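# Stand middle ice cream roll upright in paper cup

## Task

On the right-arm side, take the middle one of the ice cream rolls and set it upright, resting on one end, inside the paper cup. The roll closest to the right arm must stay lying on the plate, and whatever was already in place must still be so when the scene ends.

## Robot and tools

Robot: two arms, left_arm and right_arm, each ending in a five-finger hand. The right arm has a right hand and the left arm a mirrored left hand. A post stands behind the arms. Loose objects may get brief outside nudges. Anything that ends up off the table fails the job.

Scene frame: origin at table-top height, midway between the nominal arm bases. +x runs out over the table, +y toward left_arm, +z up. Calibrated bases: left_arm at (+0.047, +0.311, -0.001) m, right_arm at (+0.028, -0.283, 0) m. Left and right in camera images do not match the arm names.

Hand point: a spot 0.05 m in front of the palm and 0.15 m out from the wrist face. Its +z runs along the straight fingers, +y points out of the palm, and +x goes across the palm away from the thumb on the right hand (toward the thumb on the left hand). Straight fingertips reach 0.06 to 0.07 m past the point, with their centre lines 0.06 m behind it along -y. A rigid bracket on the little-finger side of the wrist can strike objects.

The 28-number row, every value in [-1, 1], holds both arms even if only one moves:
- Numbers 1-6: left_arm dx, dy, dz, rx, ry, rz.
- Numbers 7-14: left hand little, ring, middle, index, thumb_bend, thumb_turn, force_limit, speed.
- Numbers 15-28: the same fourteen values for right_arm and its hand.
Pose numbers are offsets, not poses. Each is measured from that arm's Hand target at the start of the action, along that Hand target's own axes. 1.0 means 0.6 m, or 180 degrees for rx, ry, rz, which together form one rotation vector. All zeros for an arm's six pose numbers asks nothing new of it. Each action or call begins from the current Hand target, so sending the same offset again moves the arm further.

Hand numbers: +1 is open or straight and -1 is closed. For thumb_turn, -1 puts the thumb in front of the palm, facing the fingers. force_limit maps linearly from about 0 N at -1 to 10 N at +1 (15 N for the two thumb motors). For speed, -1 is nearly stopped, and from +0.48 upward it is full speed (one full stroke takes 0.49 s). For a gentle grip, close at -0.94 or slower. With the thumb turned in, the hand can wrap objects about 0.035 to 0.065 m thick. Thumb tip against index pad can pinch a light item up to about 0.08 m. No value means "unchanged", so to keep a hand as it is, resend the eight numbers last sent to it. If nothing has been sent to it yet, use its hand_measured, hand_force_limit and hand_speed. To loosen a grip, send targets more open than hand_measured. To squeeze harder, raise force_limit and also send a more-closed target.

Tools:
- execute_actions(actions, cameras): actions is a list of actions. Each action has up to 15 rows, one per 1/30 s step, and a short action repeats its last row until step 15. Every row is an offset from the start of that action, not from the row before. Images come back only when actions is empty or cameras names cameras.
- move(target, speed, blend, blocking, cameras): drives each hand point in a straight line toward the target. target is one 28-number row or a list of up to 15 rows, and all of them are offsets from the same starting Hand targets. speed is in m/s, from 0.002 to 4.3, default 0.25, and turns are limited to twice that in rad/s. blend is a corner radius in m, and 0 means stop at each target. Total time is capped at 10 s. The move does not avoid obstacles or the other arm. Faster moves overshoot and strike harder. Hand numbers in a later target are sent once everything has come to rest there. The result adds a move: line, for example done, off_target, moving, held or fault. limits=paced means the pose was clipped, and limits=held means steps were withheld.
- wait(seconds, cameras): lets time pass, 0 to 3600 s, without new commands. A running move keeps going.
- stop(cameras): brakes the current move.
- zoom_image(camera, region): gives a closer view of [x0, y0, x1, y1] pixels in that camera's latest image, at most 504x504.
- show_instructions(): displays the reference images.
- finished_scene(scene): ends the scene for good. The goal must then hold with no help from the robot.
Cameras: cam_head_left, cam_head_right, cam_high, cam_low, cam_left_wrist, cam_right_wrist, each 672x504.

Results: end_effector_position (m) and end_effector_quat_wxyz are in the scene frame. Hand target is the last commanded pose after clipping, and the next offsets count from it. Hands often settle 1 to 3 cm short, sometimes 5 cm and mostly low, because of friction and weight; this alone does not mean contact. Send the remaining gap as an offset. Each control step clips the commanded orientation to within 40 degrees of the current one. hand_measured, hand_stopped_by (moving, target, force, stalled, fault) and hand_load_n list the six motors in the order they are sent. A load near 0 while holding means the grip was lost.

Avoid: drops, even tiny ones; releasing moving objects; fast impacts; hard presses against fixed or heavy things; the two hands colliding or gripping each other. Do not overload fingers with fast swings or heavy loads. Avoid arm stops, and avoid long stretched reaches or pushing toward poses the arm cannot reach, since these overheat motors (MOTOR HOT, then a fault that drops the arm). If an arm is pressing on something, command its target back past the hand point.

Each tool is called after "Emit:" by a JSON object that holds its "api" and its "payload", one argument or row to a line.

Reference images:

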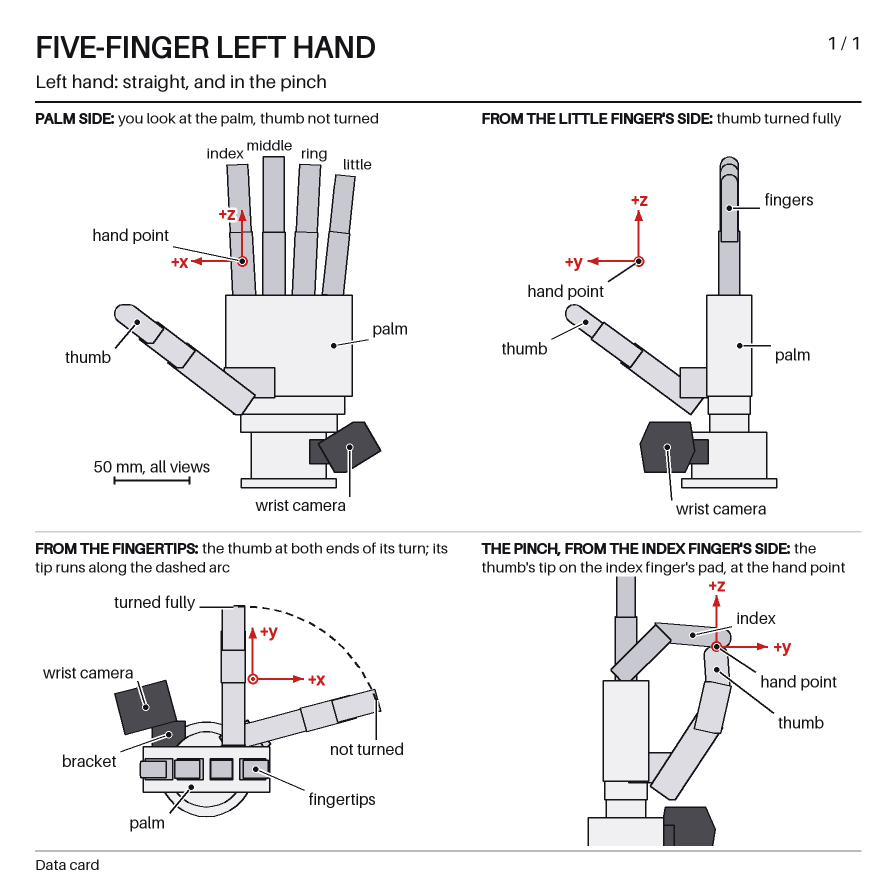

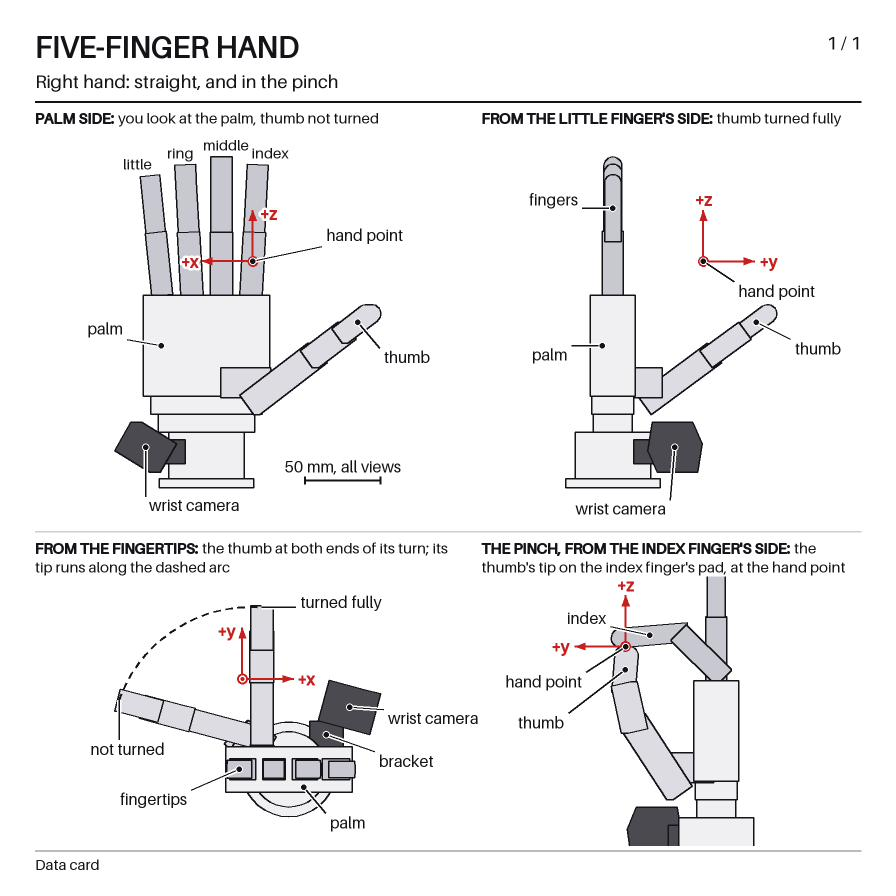

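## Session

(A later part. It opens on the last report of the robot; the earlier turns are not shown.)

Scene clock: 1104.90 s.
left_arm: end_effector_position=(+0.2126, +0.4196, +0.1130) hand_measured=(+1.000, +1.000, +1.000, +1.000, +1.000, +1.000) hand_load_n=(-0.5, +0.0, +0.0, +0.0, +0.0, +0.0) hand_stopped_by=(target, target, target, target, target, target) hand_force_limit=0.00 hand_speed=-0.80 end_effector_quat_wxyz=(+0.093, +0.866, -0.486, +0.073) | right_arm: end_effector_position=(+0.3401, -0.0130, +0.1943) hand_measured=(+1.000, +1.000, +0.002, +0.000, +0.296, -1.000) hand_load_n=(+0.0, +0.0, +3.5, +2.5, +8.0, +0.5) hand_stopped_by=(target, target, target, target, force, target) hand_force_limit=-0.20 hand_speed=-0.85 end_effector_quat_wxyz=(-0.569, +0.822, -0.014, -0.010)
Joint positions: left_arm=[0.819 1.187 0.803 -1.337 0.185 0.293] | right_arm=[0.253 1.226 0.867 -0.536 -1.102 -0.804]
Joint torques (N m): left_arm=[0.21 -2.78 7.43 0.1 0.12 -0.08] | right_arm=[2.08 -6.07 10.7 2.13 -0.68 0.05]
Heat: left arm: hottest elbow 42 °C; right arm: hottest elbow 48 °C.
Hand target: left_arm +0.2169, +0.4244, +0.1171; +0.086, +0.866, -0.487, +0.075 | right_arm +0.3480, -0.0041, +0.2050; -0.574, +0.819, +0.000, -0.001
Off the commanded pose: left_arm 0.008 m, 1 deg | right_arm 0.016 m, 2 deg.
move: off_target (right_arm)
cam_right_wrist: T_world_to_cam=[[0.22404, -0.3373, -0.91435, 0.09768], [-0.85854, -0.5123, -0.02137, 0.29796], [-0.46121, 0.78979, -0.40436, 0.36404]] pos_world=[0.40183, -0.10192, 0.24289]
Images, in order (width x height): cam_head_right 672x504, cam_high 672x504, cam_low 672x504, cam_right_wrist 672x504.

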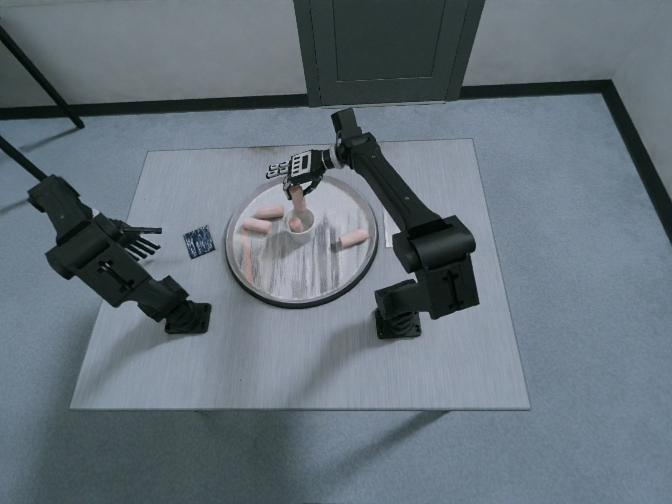

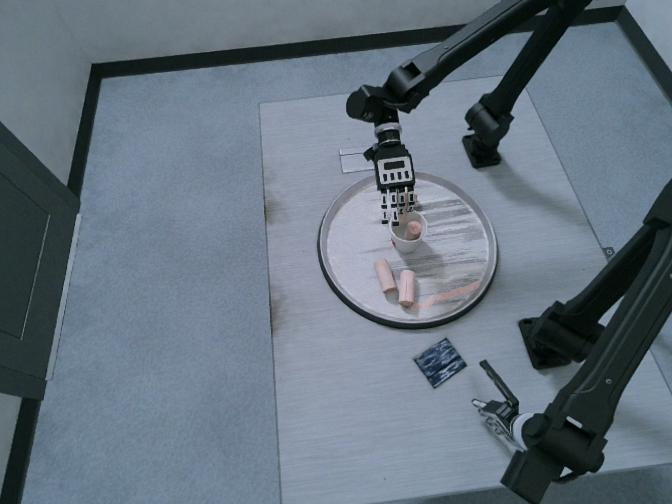

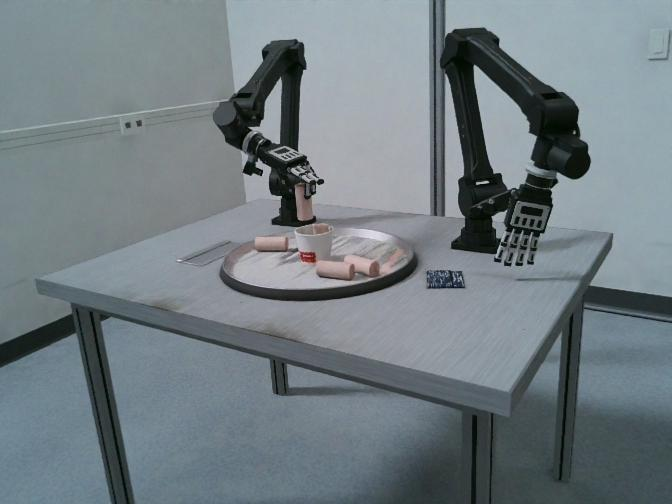

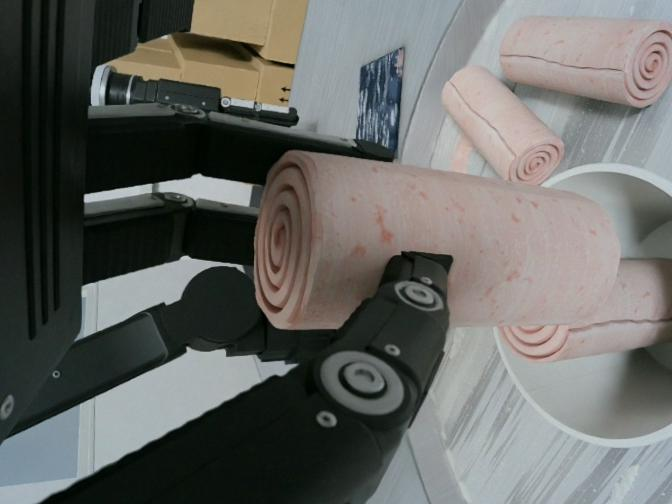

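Emit:
{"api": "move", "payload": {
  "target": [
    [0,0,0,0,0,0,1,1,1,1,1,1,0,-0.8,-0.0133,0.0239,-0.0073,0,0.1305,0.0475,1,1,0.0,0.0,0.0,-1,-0.2,-0.85]
  ],
  "speed": [0.05],
  "cameras": ["cam_right_wrist","cam_low","cam_high","cam_head_right","cam_head_left"]
}}

Emit:
{"api": "zoom_image", "payload": {
  "camera": "cam_high",
  "region": [380, 195, 435, 250]
}}

Emit:
{"api": "zoom_image", "payload": {
  "camera": "cam_head_right",
  "region": [275, 175, 325, 235]
}}

Emit:
{"api": "zoom_image", "payload": {
  "camera": "cam_head_left",
  "region": [275, 180, 325, 240]
}}

Emit:
{"api": "zoom_image", "payload": {
  "camera": "cam_low",
  "region": [280, 180, 350, 270]
}}

Scene clock: 1167.73 s.
left_arm: end_effector_position=(+0.2126, +0.4196, +0.1130) hand_measured=(+1.000, +1.000, +1.000, +1.000, +1.000, +1.000) hand_load_n=(+0.0, +0.0, +0.0, +0.0, +0.0, +0.0) hand_stopped_by=(target, target, target, target, target, target) hand_force_limit=0.00 hand_speed=-0.80 end_effector_quat_wxyz=(+0.093, +0.866, -0.486, +0.073) | right_arm: end_effector_position=(+0.3424, -0.0190, +0.1854) hand_measured=(+1.000, +1.000, +0.002, +0.000, +0.296, -1.000) hand_load_n=(+0.0, +0.0, +3.5, +2.5, +8.0, +0.5) hand_stopped_by=(target, target, target, target, force, target) hand_force_limit=-0.20 hand_speed=-0.85 end_effector_quat_wxyz=(-0.551, +0.805, -0.185, +0.120)
Joint positions: left_arm=[0.819 1.187 0.803 -1.337 0.185 0.293] | right_arm=[0.316 0.999 0.627 -0.123 -0.699 -0.323]
Joint torques (N m): left_arm=[0.26 -2.78 7.45 0.14 0.13 -0.07] | right_arm=[2.14 -4.72 8.7 3 -0.25 0.12]
Heat: left arm: hottest elbow 43 °C; right arm: hottest elbow 46 °C.
Hand target: left_arm +0.2169, +0.4244, +0.1171; +0.086, +0.866, -0.487, +0.075 | right_arm +0.3400, -0.0131, +0.1930; -0.560, +0.800, -0.177, +0.123
Off the commanded pose: left_arm 0.008 m, 1 deg | right_arm 0.010 m, 2 deg.
move: done
cam_right_wrist: T_world_to_cam=[[0.07581, -0.41841, -0.90509, 0.13455], [-0.9936, -0.10795, -0.03331, 0.35276], [-0.08377, 0.90182, -0.42392, 0.24271]] pos_world=[0.36063, -0.1245, 0.23642]
Images, in order (width x height): cam_head_left 672x504, cam_head_right 672x504, cam_high 672x504, cam_low 672x504, cam_right_wrist 672x504.

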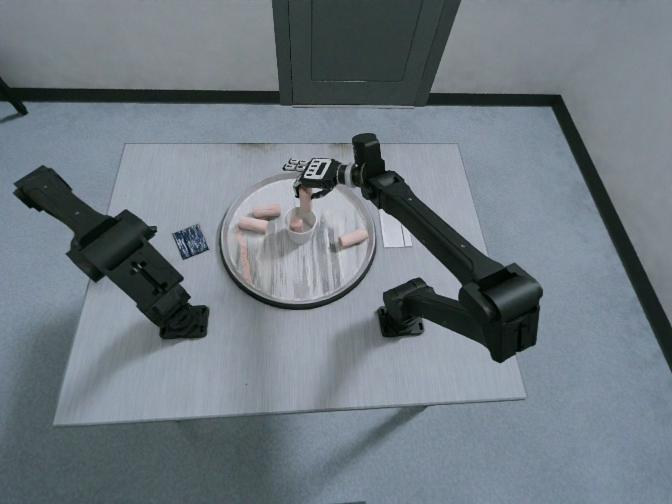

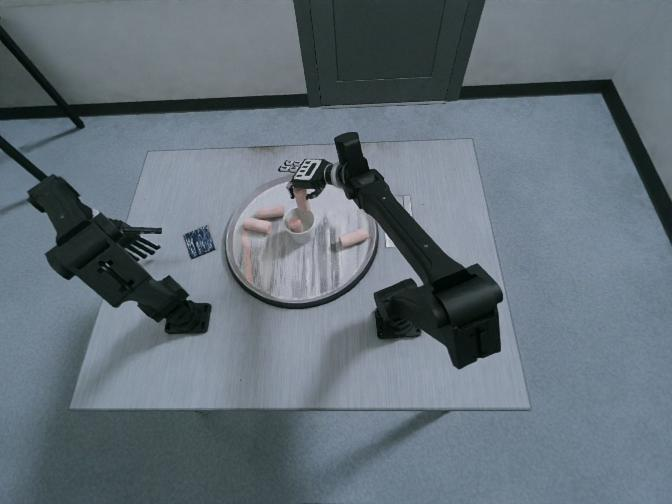

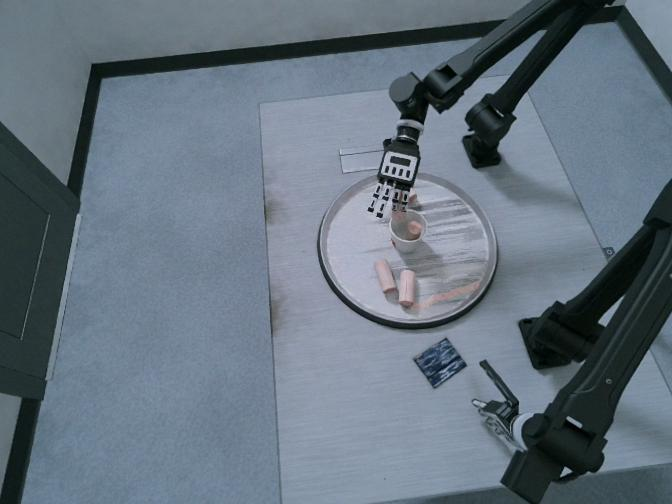

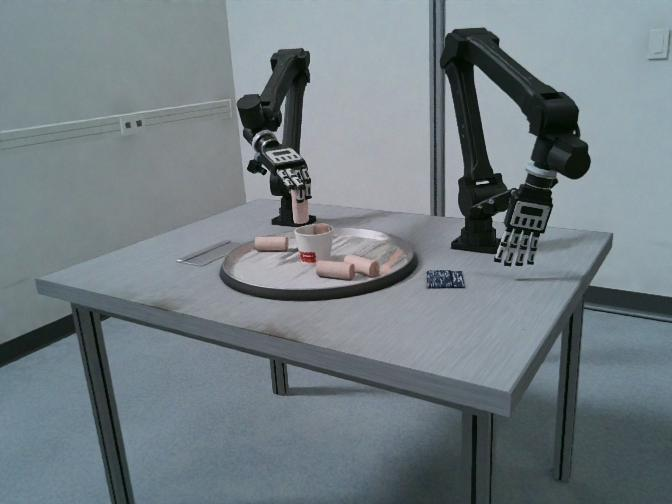

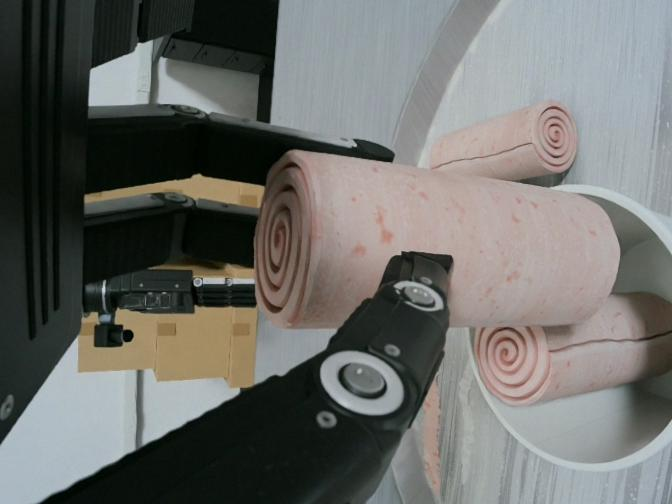

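Scaled by 9.164 from the camera's image (finer frame: 960x720).

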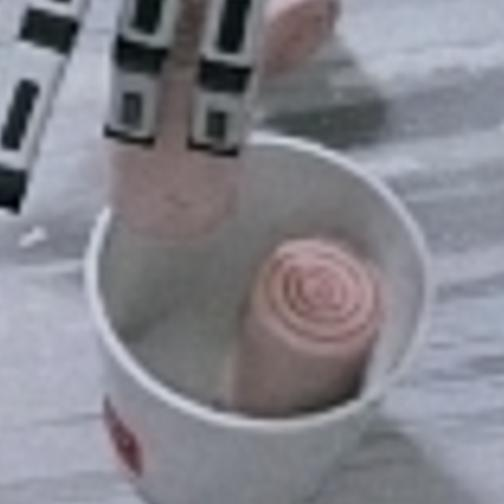

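Scaled by 8.400 from the camera's image (finer frame: 960x720).

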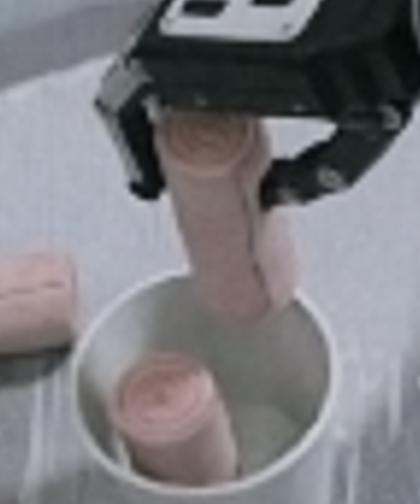

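Scaled by 8.400 from the camera's image (finer frame: 960x720).

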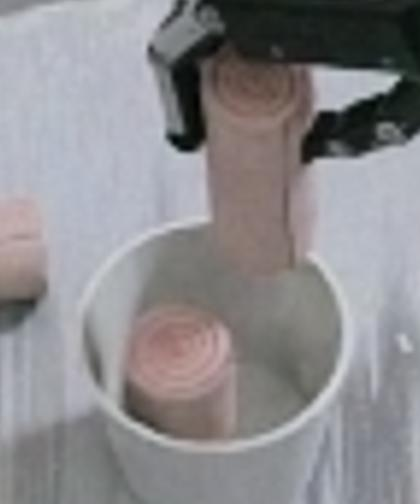

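Scaled by 5.600 from the camera's image (finer frame: 960x720).

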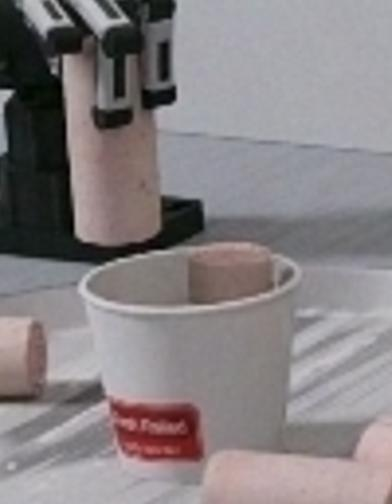

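Emit:
{"api": "move", "payload": {
  "target": [
    [0,0,0,0,0,0,1,1,1,1,1,1,0,-0.8,-0.0046,0.0249,0.0048,0,0,0,1,1,0.0,0.0,0.0,-1,-0.2,-0.85]
  ],
  "speed": [0.03],
  "cameras": ["cam_right_wrist","cam_low","cam_high","cam_head_right","cam_head_left"]
}}

Emit:
{"api": "zoom_image", "payload": {
  "camera": "cam_high",
  "region": [380, 195, 435, 250]
}}

Emit:
{"api": "zoom_image", "payload": {
  "camera": "cam_head_right",
  "region": [275, 175, 325, 235]
}}

Emit:
{"api": "zoom_image", "payload": {
  "camera": "cam_head_left",
  "region": [275, 180, 325, 240]
}}

Emit:
{"api": "zoom_image", "payload": {
  "camera": "cam_low",
  "region": [280, 180, 350, 270]
}}

Scene clock: 1206.57 s.
left_arm: end_effector_position=(+0.2126, +0.4196, +0.1130) hand_measured=(+1.000, +1.000, +1.000, +1.000, +1.000, +1.000) hand_load_n=(+0.0, +0.0, +0.0, +0.0, +0.0, +0.0) hand_stopped_by=(target, target, target, target, target, target) hand_force_limit=0.00 hand_speed=-0.80 end_effector_quat_wxyz=(+0.093, +0.866, -0.486, +0.073) | right_arm: end_effector_position=(+0.3382, -0.0204, +0.1730) hand_measured=(+1.000, +1.000, +0.002, +0.000, +0.296, -1.000) hand_load_n=(+0.0, +0.0, +3.5, +2.0, +8.0, +0.5) hand_stopped_by=(target, target, target, target, force, target) hand_force_limit=-0.20 hand_speed=-0.85 end_effector_quat_wxyz=(-0.553, +0.804, -0.183, +0.122)
Joint positions: left_arm=[0.819 1.187 0.803 -1.337 0.185 0.293] | right_arm=[0.317 0.999 0.589 -0.077 -0.698 -0.321]
Joint torques (N m): left_arm=[0.21 -2.96 7.38 0.14 0.12 -0.08] | right_arm=[2.08 -4.01 8.66 3 -0.25 0.13]
Heat: left arm: hottest elbow 43 °C; right arm: hottest elbow 45 °C.
Hand target: left_arm +0.2169, +0.4244, +0.1171; +0.086, +0.866, -0.487, +0.075 | right_arm +0.3366, -0.0142, +0.1781; -0.560, +0.800, -0.177, +0.124
Off the commanded pose: left_arm 0.008 m, 1 deg | right_arm 0.008 m, 1 deg.
move: done
cam_right_wrist: T_world_to_cam=[[0.08129, -0.41578, -0.90582, 0.12139], [-0.99345, -0.10706, -0.04002, 0.34924], [-0.08034, 0.90314, -0.42176, 0.23681]] pos_world=[0.35611, -0.12601, 0.22381]
Images, in order (width x height): cam_head_left 672x504, cam_head_right 672x504, cam_high 672x504, cam_low 672x504, cam_right_wrist 672x504.

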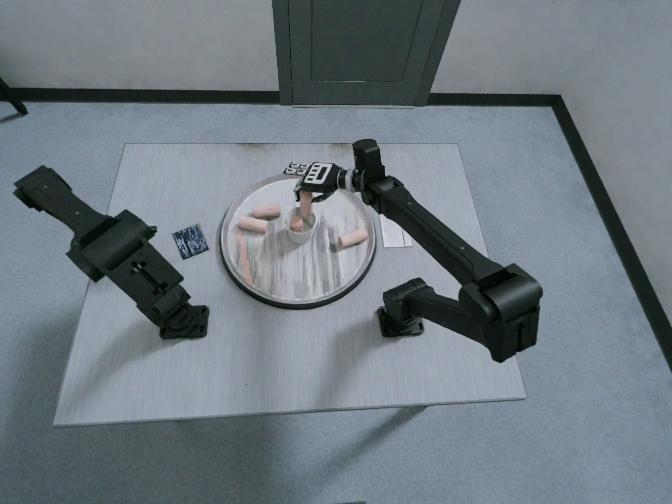

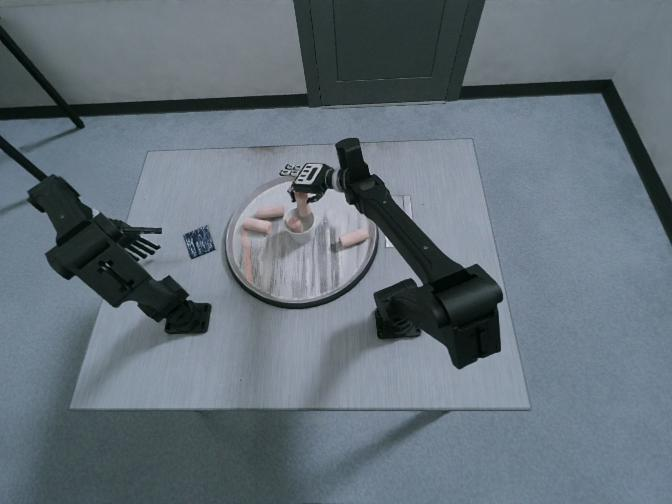

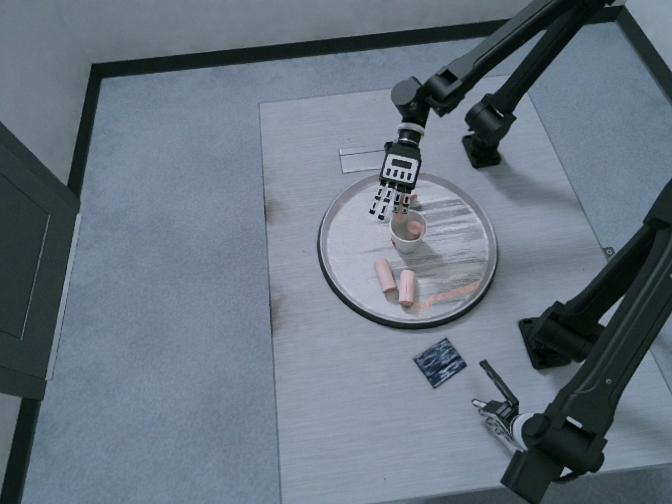

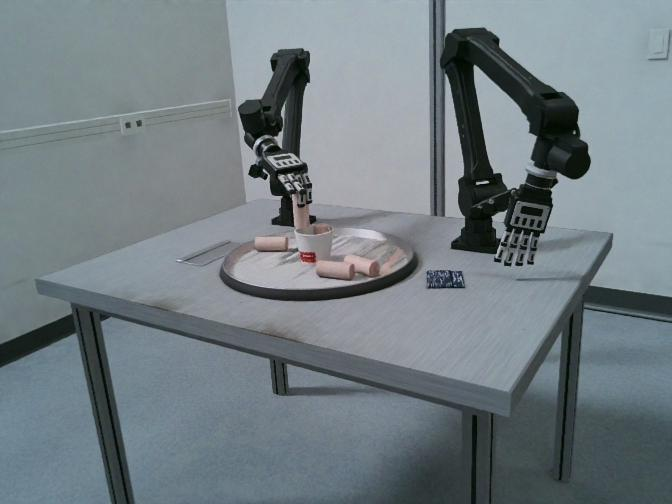

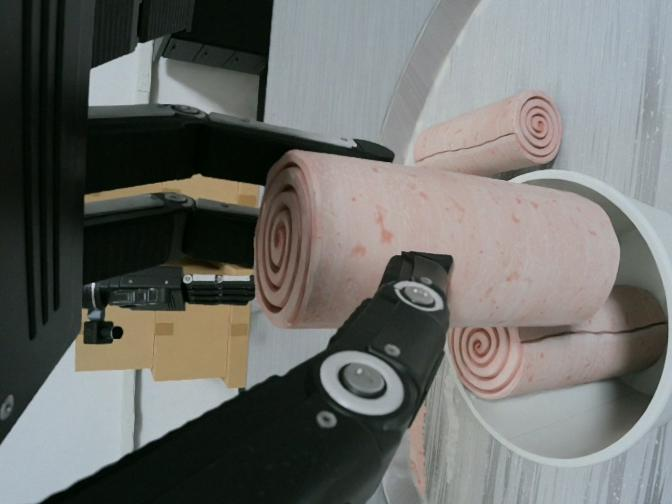

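Scaled by 9.164 from the camera's image (finer frame: 960x720).

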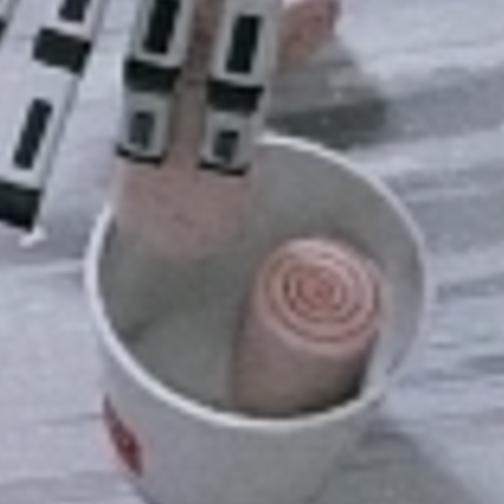

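Scaled by 8.400 from the camera's image (finer frame: 960x720).

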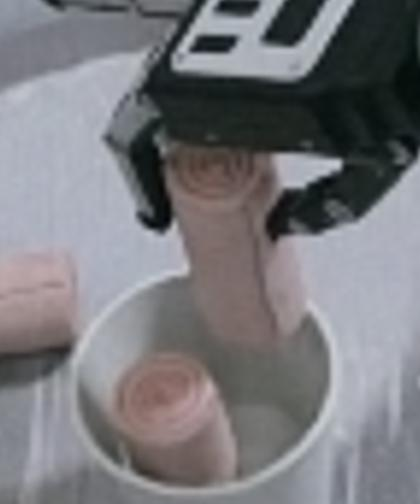

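Scaled by 8.400 from the camera's image (finer frame: 960x720).

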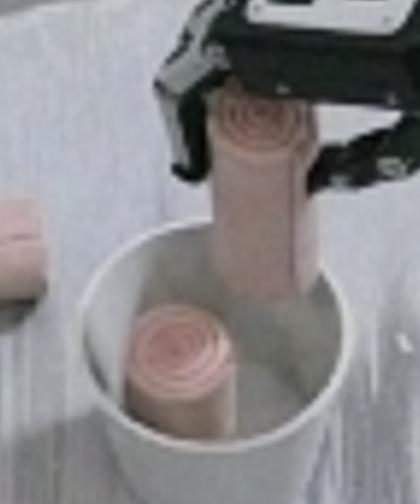

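Scaled by 5.600 from the camera's image (finer frame: 960x720).

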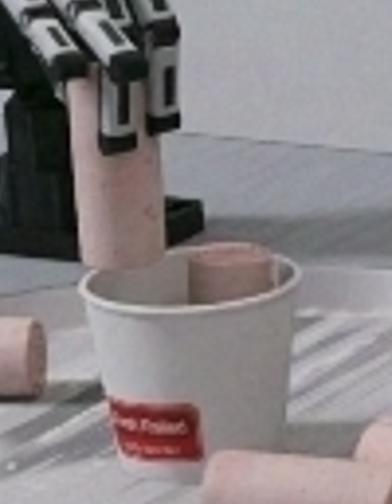

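Emit:
{"api": "move", "payload": {
  "target": [
    [0,0,0,0,0,0,1,1,1,1,1,1,0,-0.8,0,0.047,0.0171,0,0,0,1,1,0.0,0.0,0.0,-1,-0.2,-0.85]
  ],
  "speed": [0.03],
  "cameras": ["cam_right_wrist","cam_low","cam_high","cam_head_right","cam_head_left"]
}}

Emit:
{"api": "zoom_image", "payload": {
  "camera": "cam_high",
  "region": [380, 195, 435, 250]
}}

Emit:
{"api": "zoom_image", "payload": {
  "camera": "cam_head_right",
  "region": [275, 175, 325, 235]
}}

Emit:
{"api": "zoom_image", "payload": {
  "camera": "cam_head_left",
  "region": [275, 180, 325, 240]
}}

Emit:
{"api": "zoom_image", "payload": {
  "camera": "cam_low",
  "region": [280, 180, 350, 270]
}}

Scene clock: 1223.07 s.
left_arm: end_effector_position=(+0.2126, +0.4196, +0.1130) hand_measured=(+1.000, +1.000, +1.000, +1.000, +1.000, +1.000) hand_load_n=(+0.0, +0.0, +0.0, +0.0, +0.0, +0.0) hand_stopped_by=(target, target, target, target, target, target) hand_force_limit=0.00 hand_speed=-0.80 end_effector_quat_wxyz=(+0.093, +0.866, -0.486, +0.073) | right_arm: end_effector_position=(+0.3376, -0.0203, +0.1468) hand_measured=(+1.000, +1.000, +0.002, +0.000, +0.296, -1.000) hand_load_n=(+0.0, +0.0, +3.5, +2.5, +8.0, +0.5) hand_stopped_by=(target, target, target, target, force, target) hand_force_limit=-0.20 hand_speed=-0.85 end_effector_quat_wxyz=(-0.555, +0.802, -0.181, +0.125)
Joint positions: left_arm=[0.819 1.187 0.803 -1.337 0.185 0.293] | right_arm=[0.318 1.04 0.531 0.032 -0.697 -0.32]
Joint torques (N m): left_arm=[0.15 -2.78 7.36 0.17 0.12 -0.08] | right_arm=[2.02 -3.43 8.35 3.04 -0.24 0.12]
Heat: left arm: hottest elbow 43 °C; right arm: hottest elbow 44 °C.
Hand target: left_arm +0.2169, +0.4244, +0.1171; +0.086, +0.866, -0.487, +0.075 | right_arm +0.3365, -0.0142, +0.1479; -0.560, +0.800, -0.177, +0.123
Off the commanded pose: left_arm 0.008 m, 1 deg | right_arm 0.006 m, 1 deg.
move: done
cam_right_wrist: T_world_to_cam=[[0.08916, -0.41209, -0.90677, 0.09537], [-0.99306, -0.10691, -0.04906, 0.34881], [-0.07672, 0.90485, -0.41877, 0.22404]] pos_world=[0.35507, -0.12613, 0.19741]
Images, in order (width x height): cam_head_left 672x504, cam_head_right 672x504, cam_high 672x504, cam_low 672x504, cam_right_wrist 672x504.

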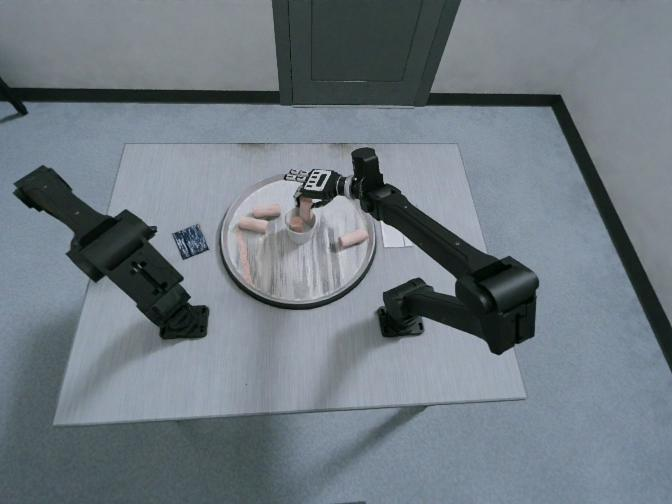

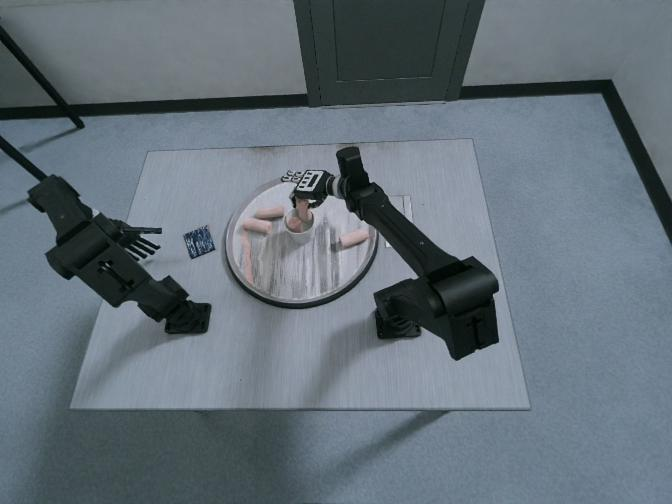

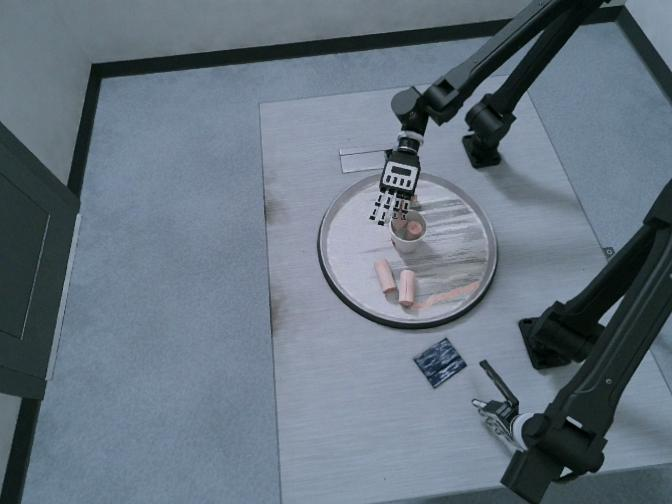

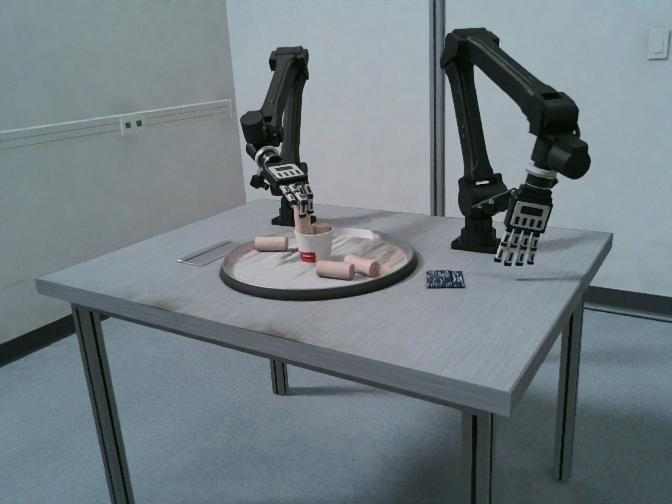

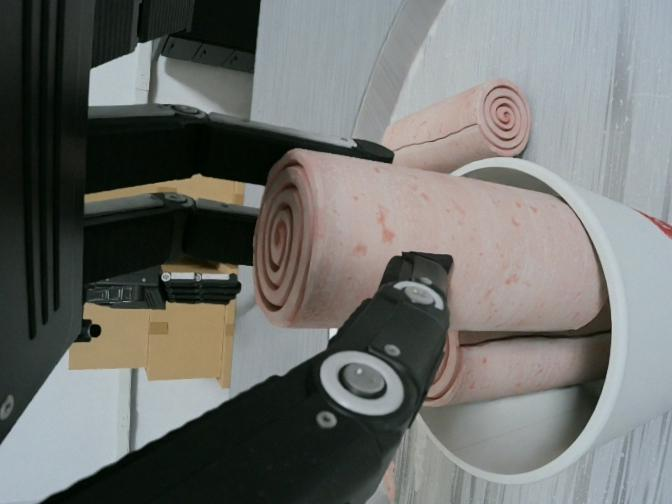

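Scaled by 9.164 from the camera's image (finer frame: 960x720).

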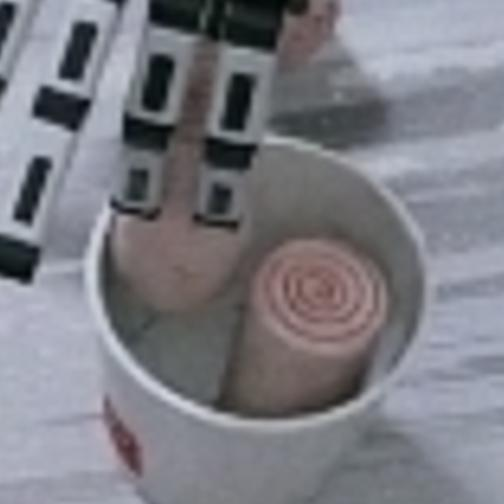

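Scaled by 8.400 from the camera's image (finer frame: 960x720).

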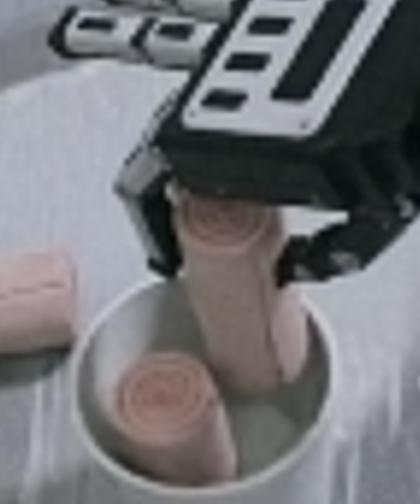

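Scaled by 8.400 from the camera's image (finer frame: 960x720).

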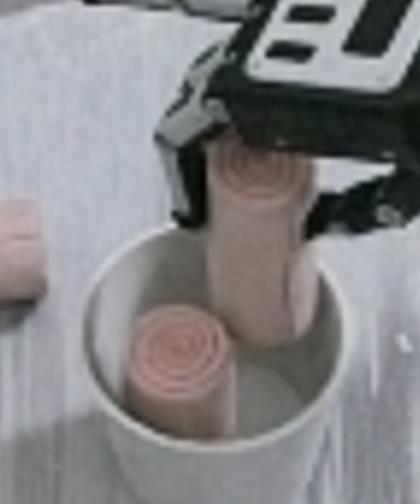

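Scaled by 5.600 from the camera's image (finer frame: 960x720).

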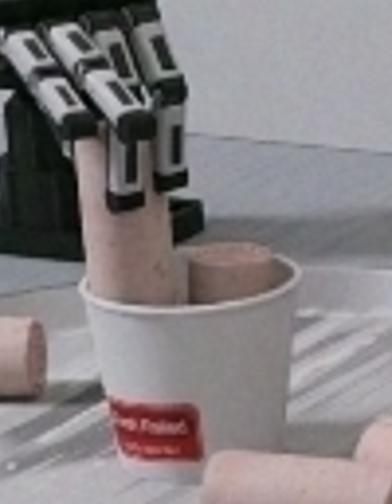

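Emit:
{"api": "move", "payload": {
  "target": [
    [0,0,0,0,0,0,1,1,1,1,1,1,0,-0.8,-0.0032,0.031,0.0122,0,0,0,1,1,0.0,0.0,0.0,-1,-0.2,-0.85]
  ],
  "speed": [0.02],
  "cameras": ["cam_right_wrist","cam_low","cam_high","cam_head_right","cam_head_left"]
}}

Emit:
{"api": "zoom_image", "payload": {
  "camera": "cam_high",
  "region": [380, 195, 435, 250]
}}

Emit:
{"api": "zoom_image", "payload": {
  "camera": "cam_head_right",
  "region": [275, 175, 325, 235]
}}

Emit:
{"api": "zoom_image", "payload": {
  "camera": "cam_head_left",
  "region": [275, 180, 325, 240]
}}

Emit:
{"api": "zoom_image", "payload": {
  "camera": "cam_low",
  "region": [280, 180, 350, 270]
}}

Scene clock: 1236.10 s.
left_arm: end_effector_position=(+0.2126, +0.4196, +0.1130) hand_measured=(+1.000, +1.000, +1.000, +1.000, +1.000, +1.000) hand_load_n=(+0.0, +0.0, +0.0, +0.0, +0.0, +0.0) hand_stopped_by=(target, target, target, target, target, target) hand_force_limit=0.00 hand_speed=-0.80 end_effector_quat_wxyz=(+0.093, +0.866, -0.486, +0.073) | right_arm: end_effector_position=(+0.3363, -0.0187, +0.1276) hand_measured=(+1.000, +1.000, +0.002, +0.000, +0.296, -1.000) hand_load_n=(+0.0, +0.0, +3.5, +2.0, +8.0, +1.0) hand_stopped_by=(target, target, target, target, force, target) hand_force_limit=-0.20 hand_speed=-0.85 end_effector_quat_wxyz=(-0.556, +0.802, -0.180, +0.126)
Joint positions: left_arm=[0.819 1.187 0.803 -1.337 0.185 0.293] | right_arm=[0.325 1.078 0.495 0.111 -0.692 -0.316]
Joint torques (N m): left_arm=[0.21 -2.78 7.32 0.1 0.13 -0.08] | right_arm=[2.02 -3.55 7.95 3.06 -0.21 0.11]
Heat: left arm: hottest elbow 43 °C; right arm: hottest elbow 43 °C.
Hand target: left_arm +0.2169, +0.4244, +0.1171; +0.086, +0.866, -0.487, +0.075 | right_arm +0.3349, -0.0128, +0.1280; -0.560, +0.800, -0.177, +0.124
Off the commanded pose: left_arm 0.008 m, 1 deg | right_arm 0.006 m, 1 deg.
move: done
cam_right_wrist: T_world_to_cam=[[0.09084, -0.41115, -0.90703, 0.07822], [-0.9929, -0.10759, -0.05068, 0.34679], [-0.07675, 0.9052, -0.418, 0.21432]] pos_world=[0.35367, -0.12453, 0.17811]
Images, in order (width x height): cam_head_left 672x504, cam_head_right 672x504, cam_high 672x504, cam_low 672x504, cam_right_wrist 672x504.

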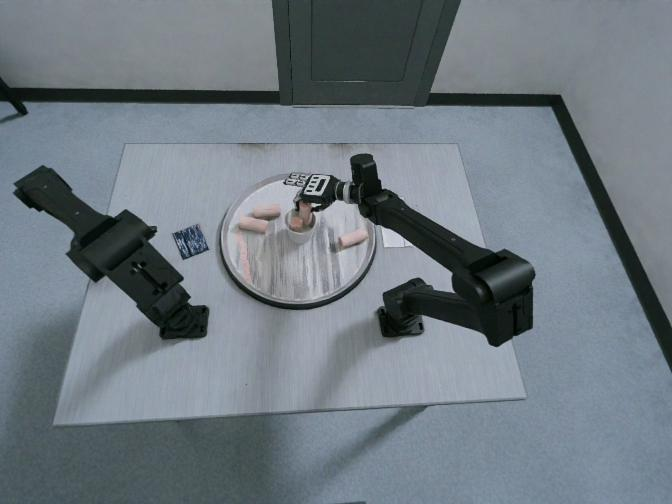

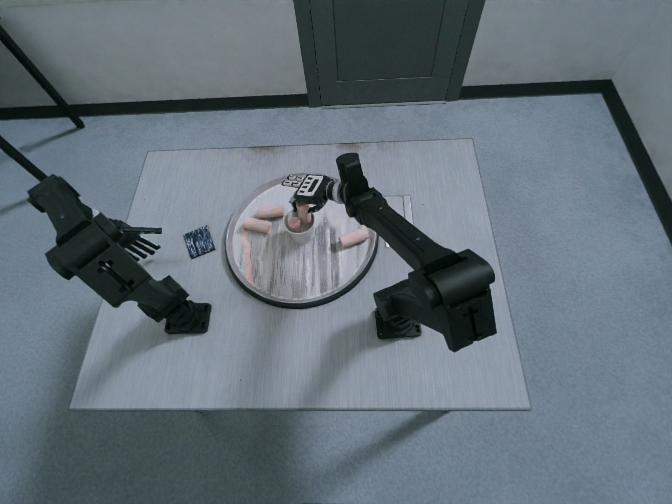

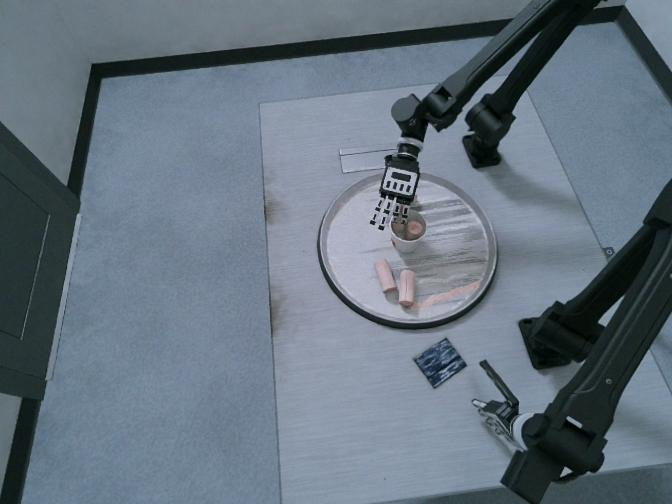

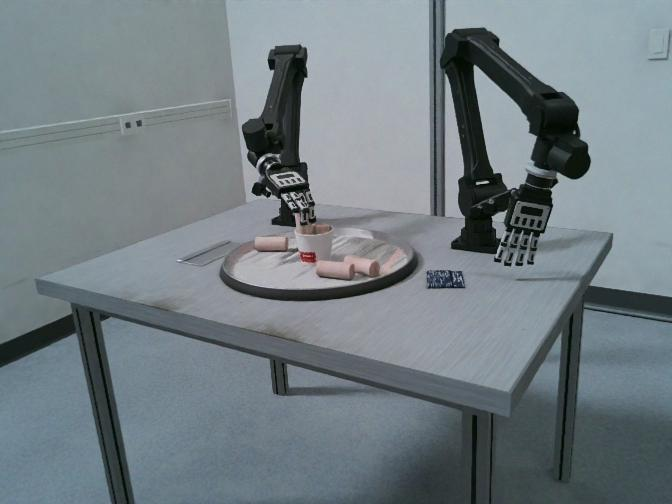

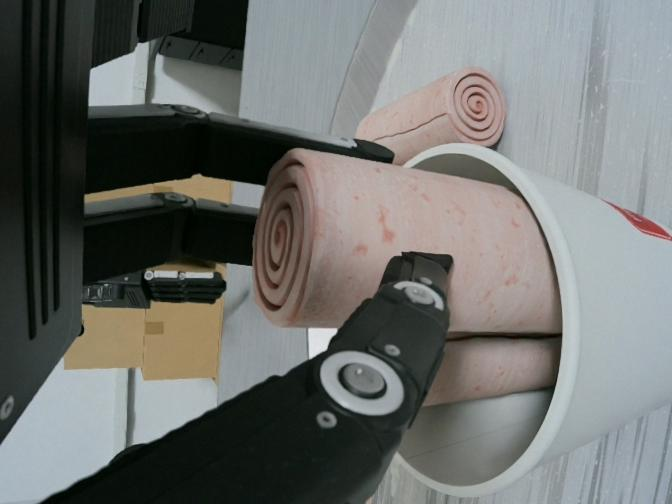

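Scaled by 9.164 from the camera's image (finer frame: 960x720).

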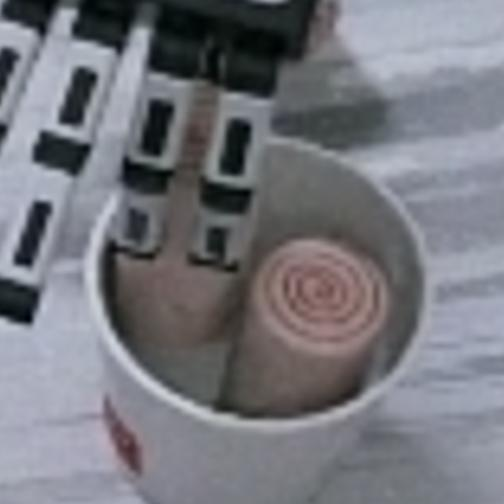

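Scaled by 8.400 from the camera's image (finer frame: 960x720).

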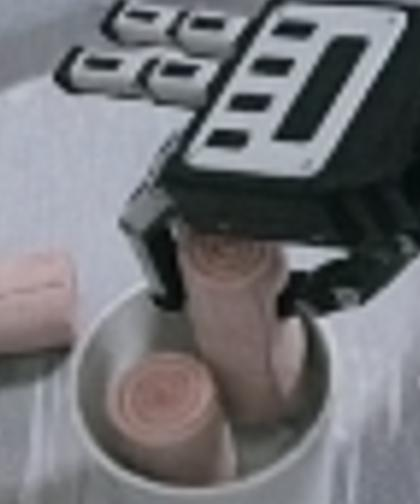

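Scaled by 8.400 from the camera's image (finer frame: 960x720).

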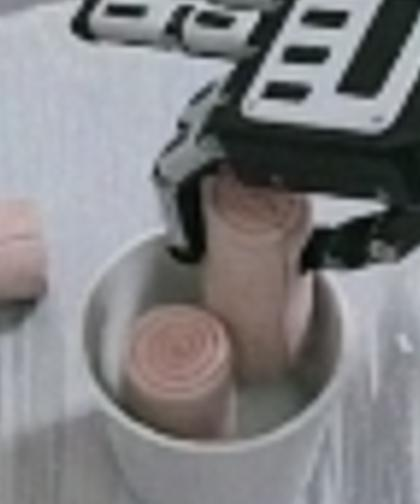

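Scaled by 5.600 from the camera's image (finer frame: 960x720).

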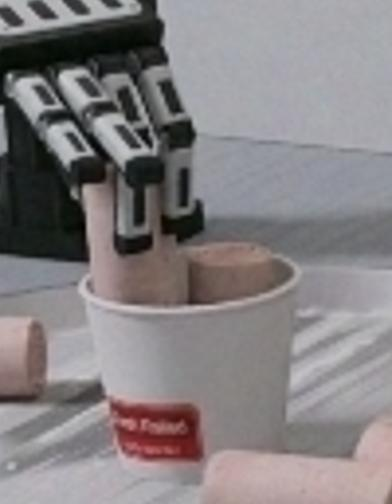

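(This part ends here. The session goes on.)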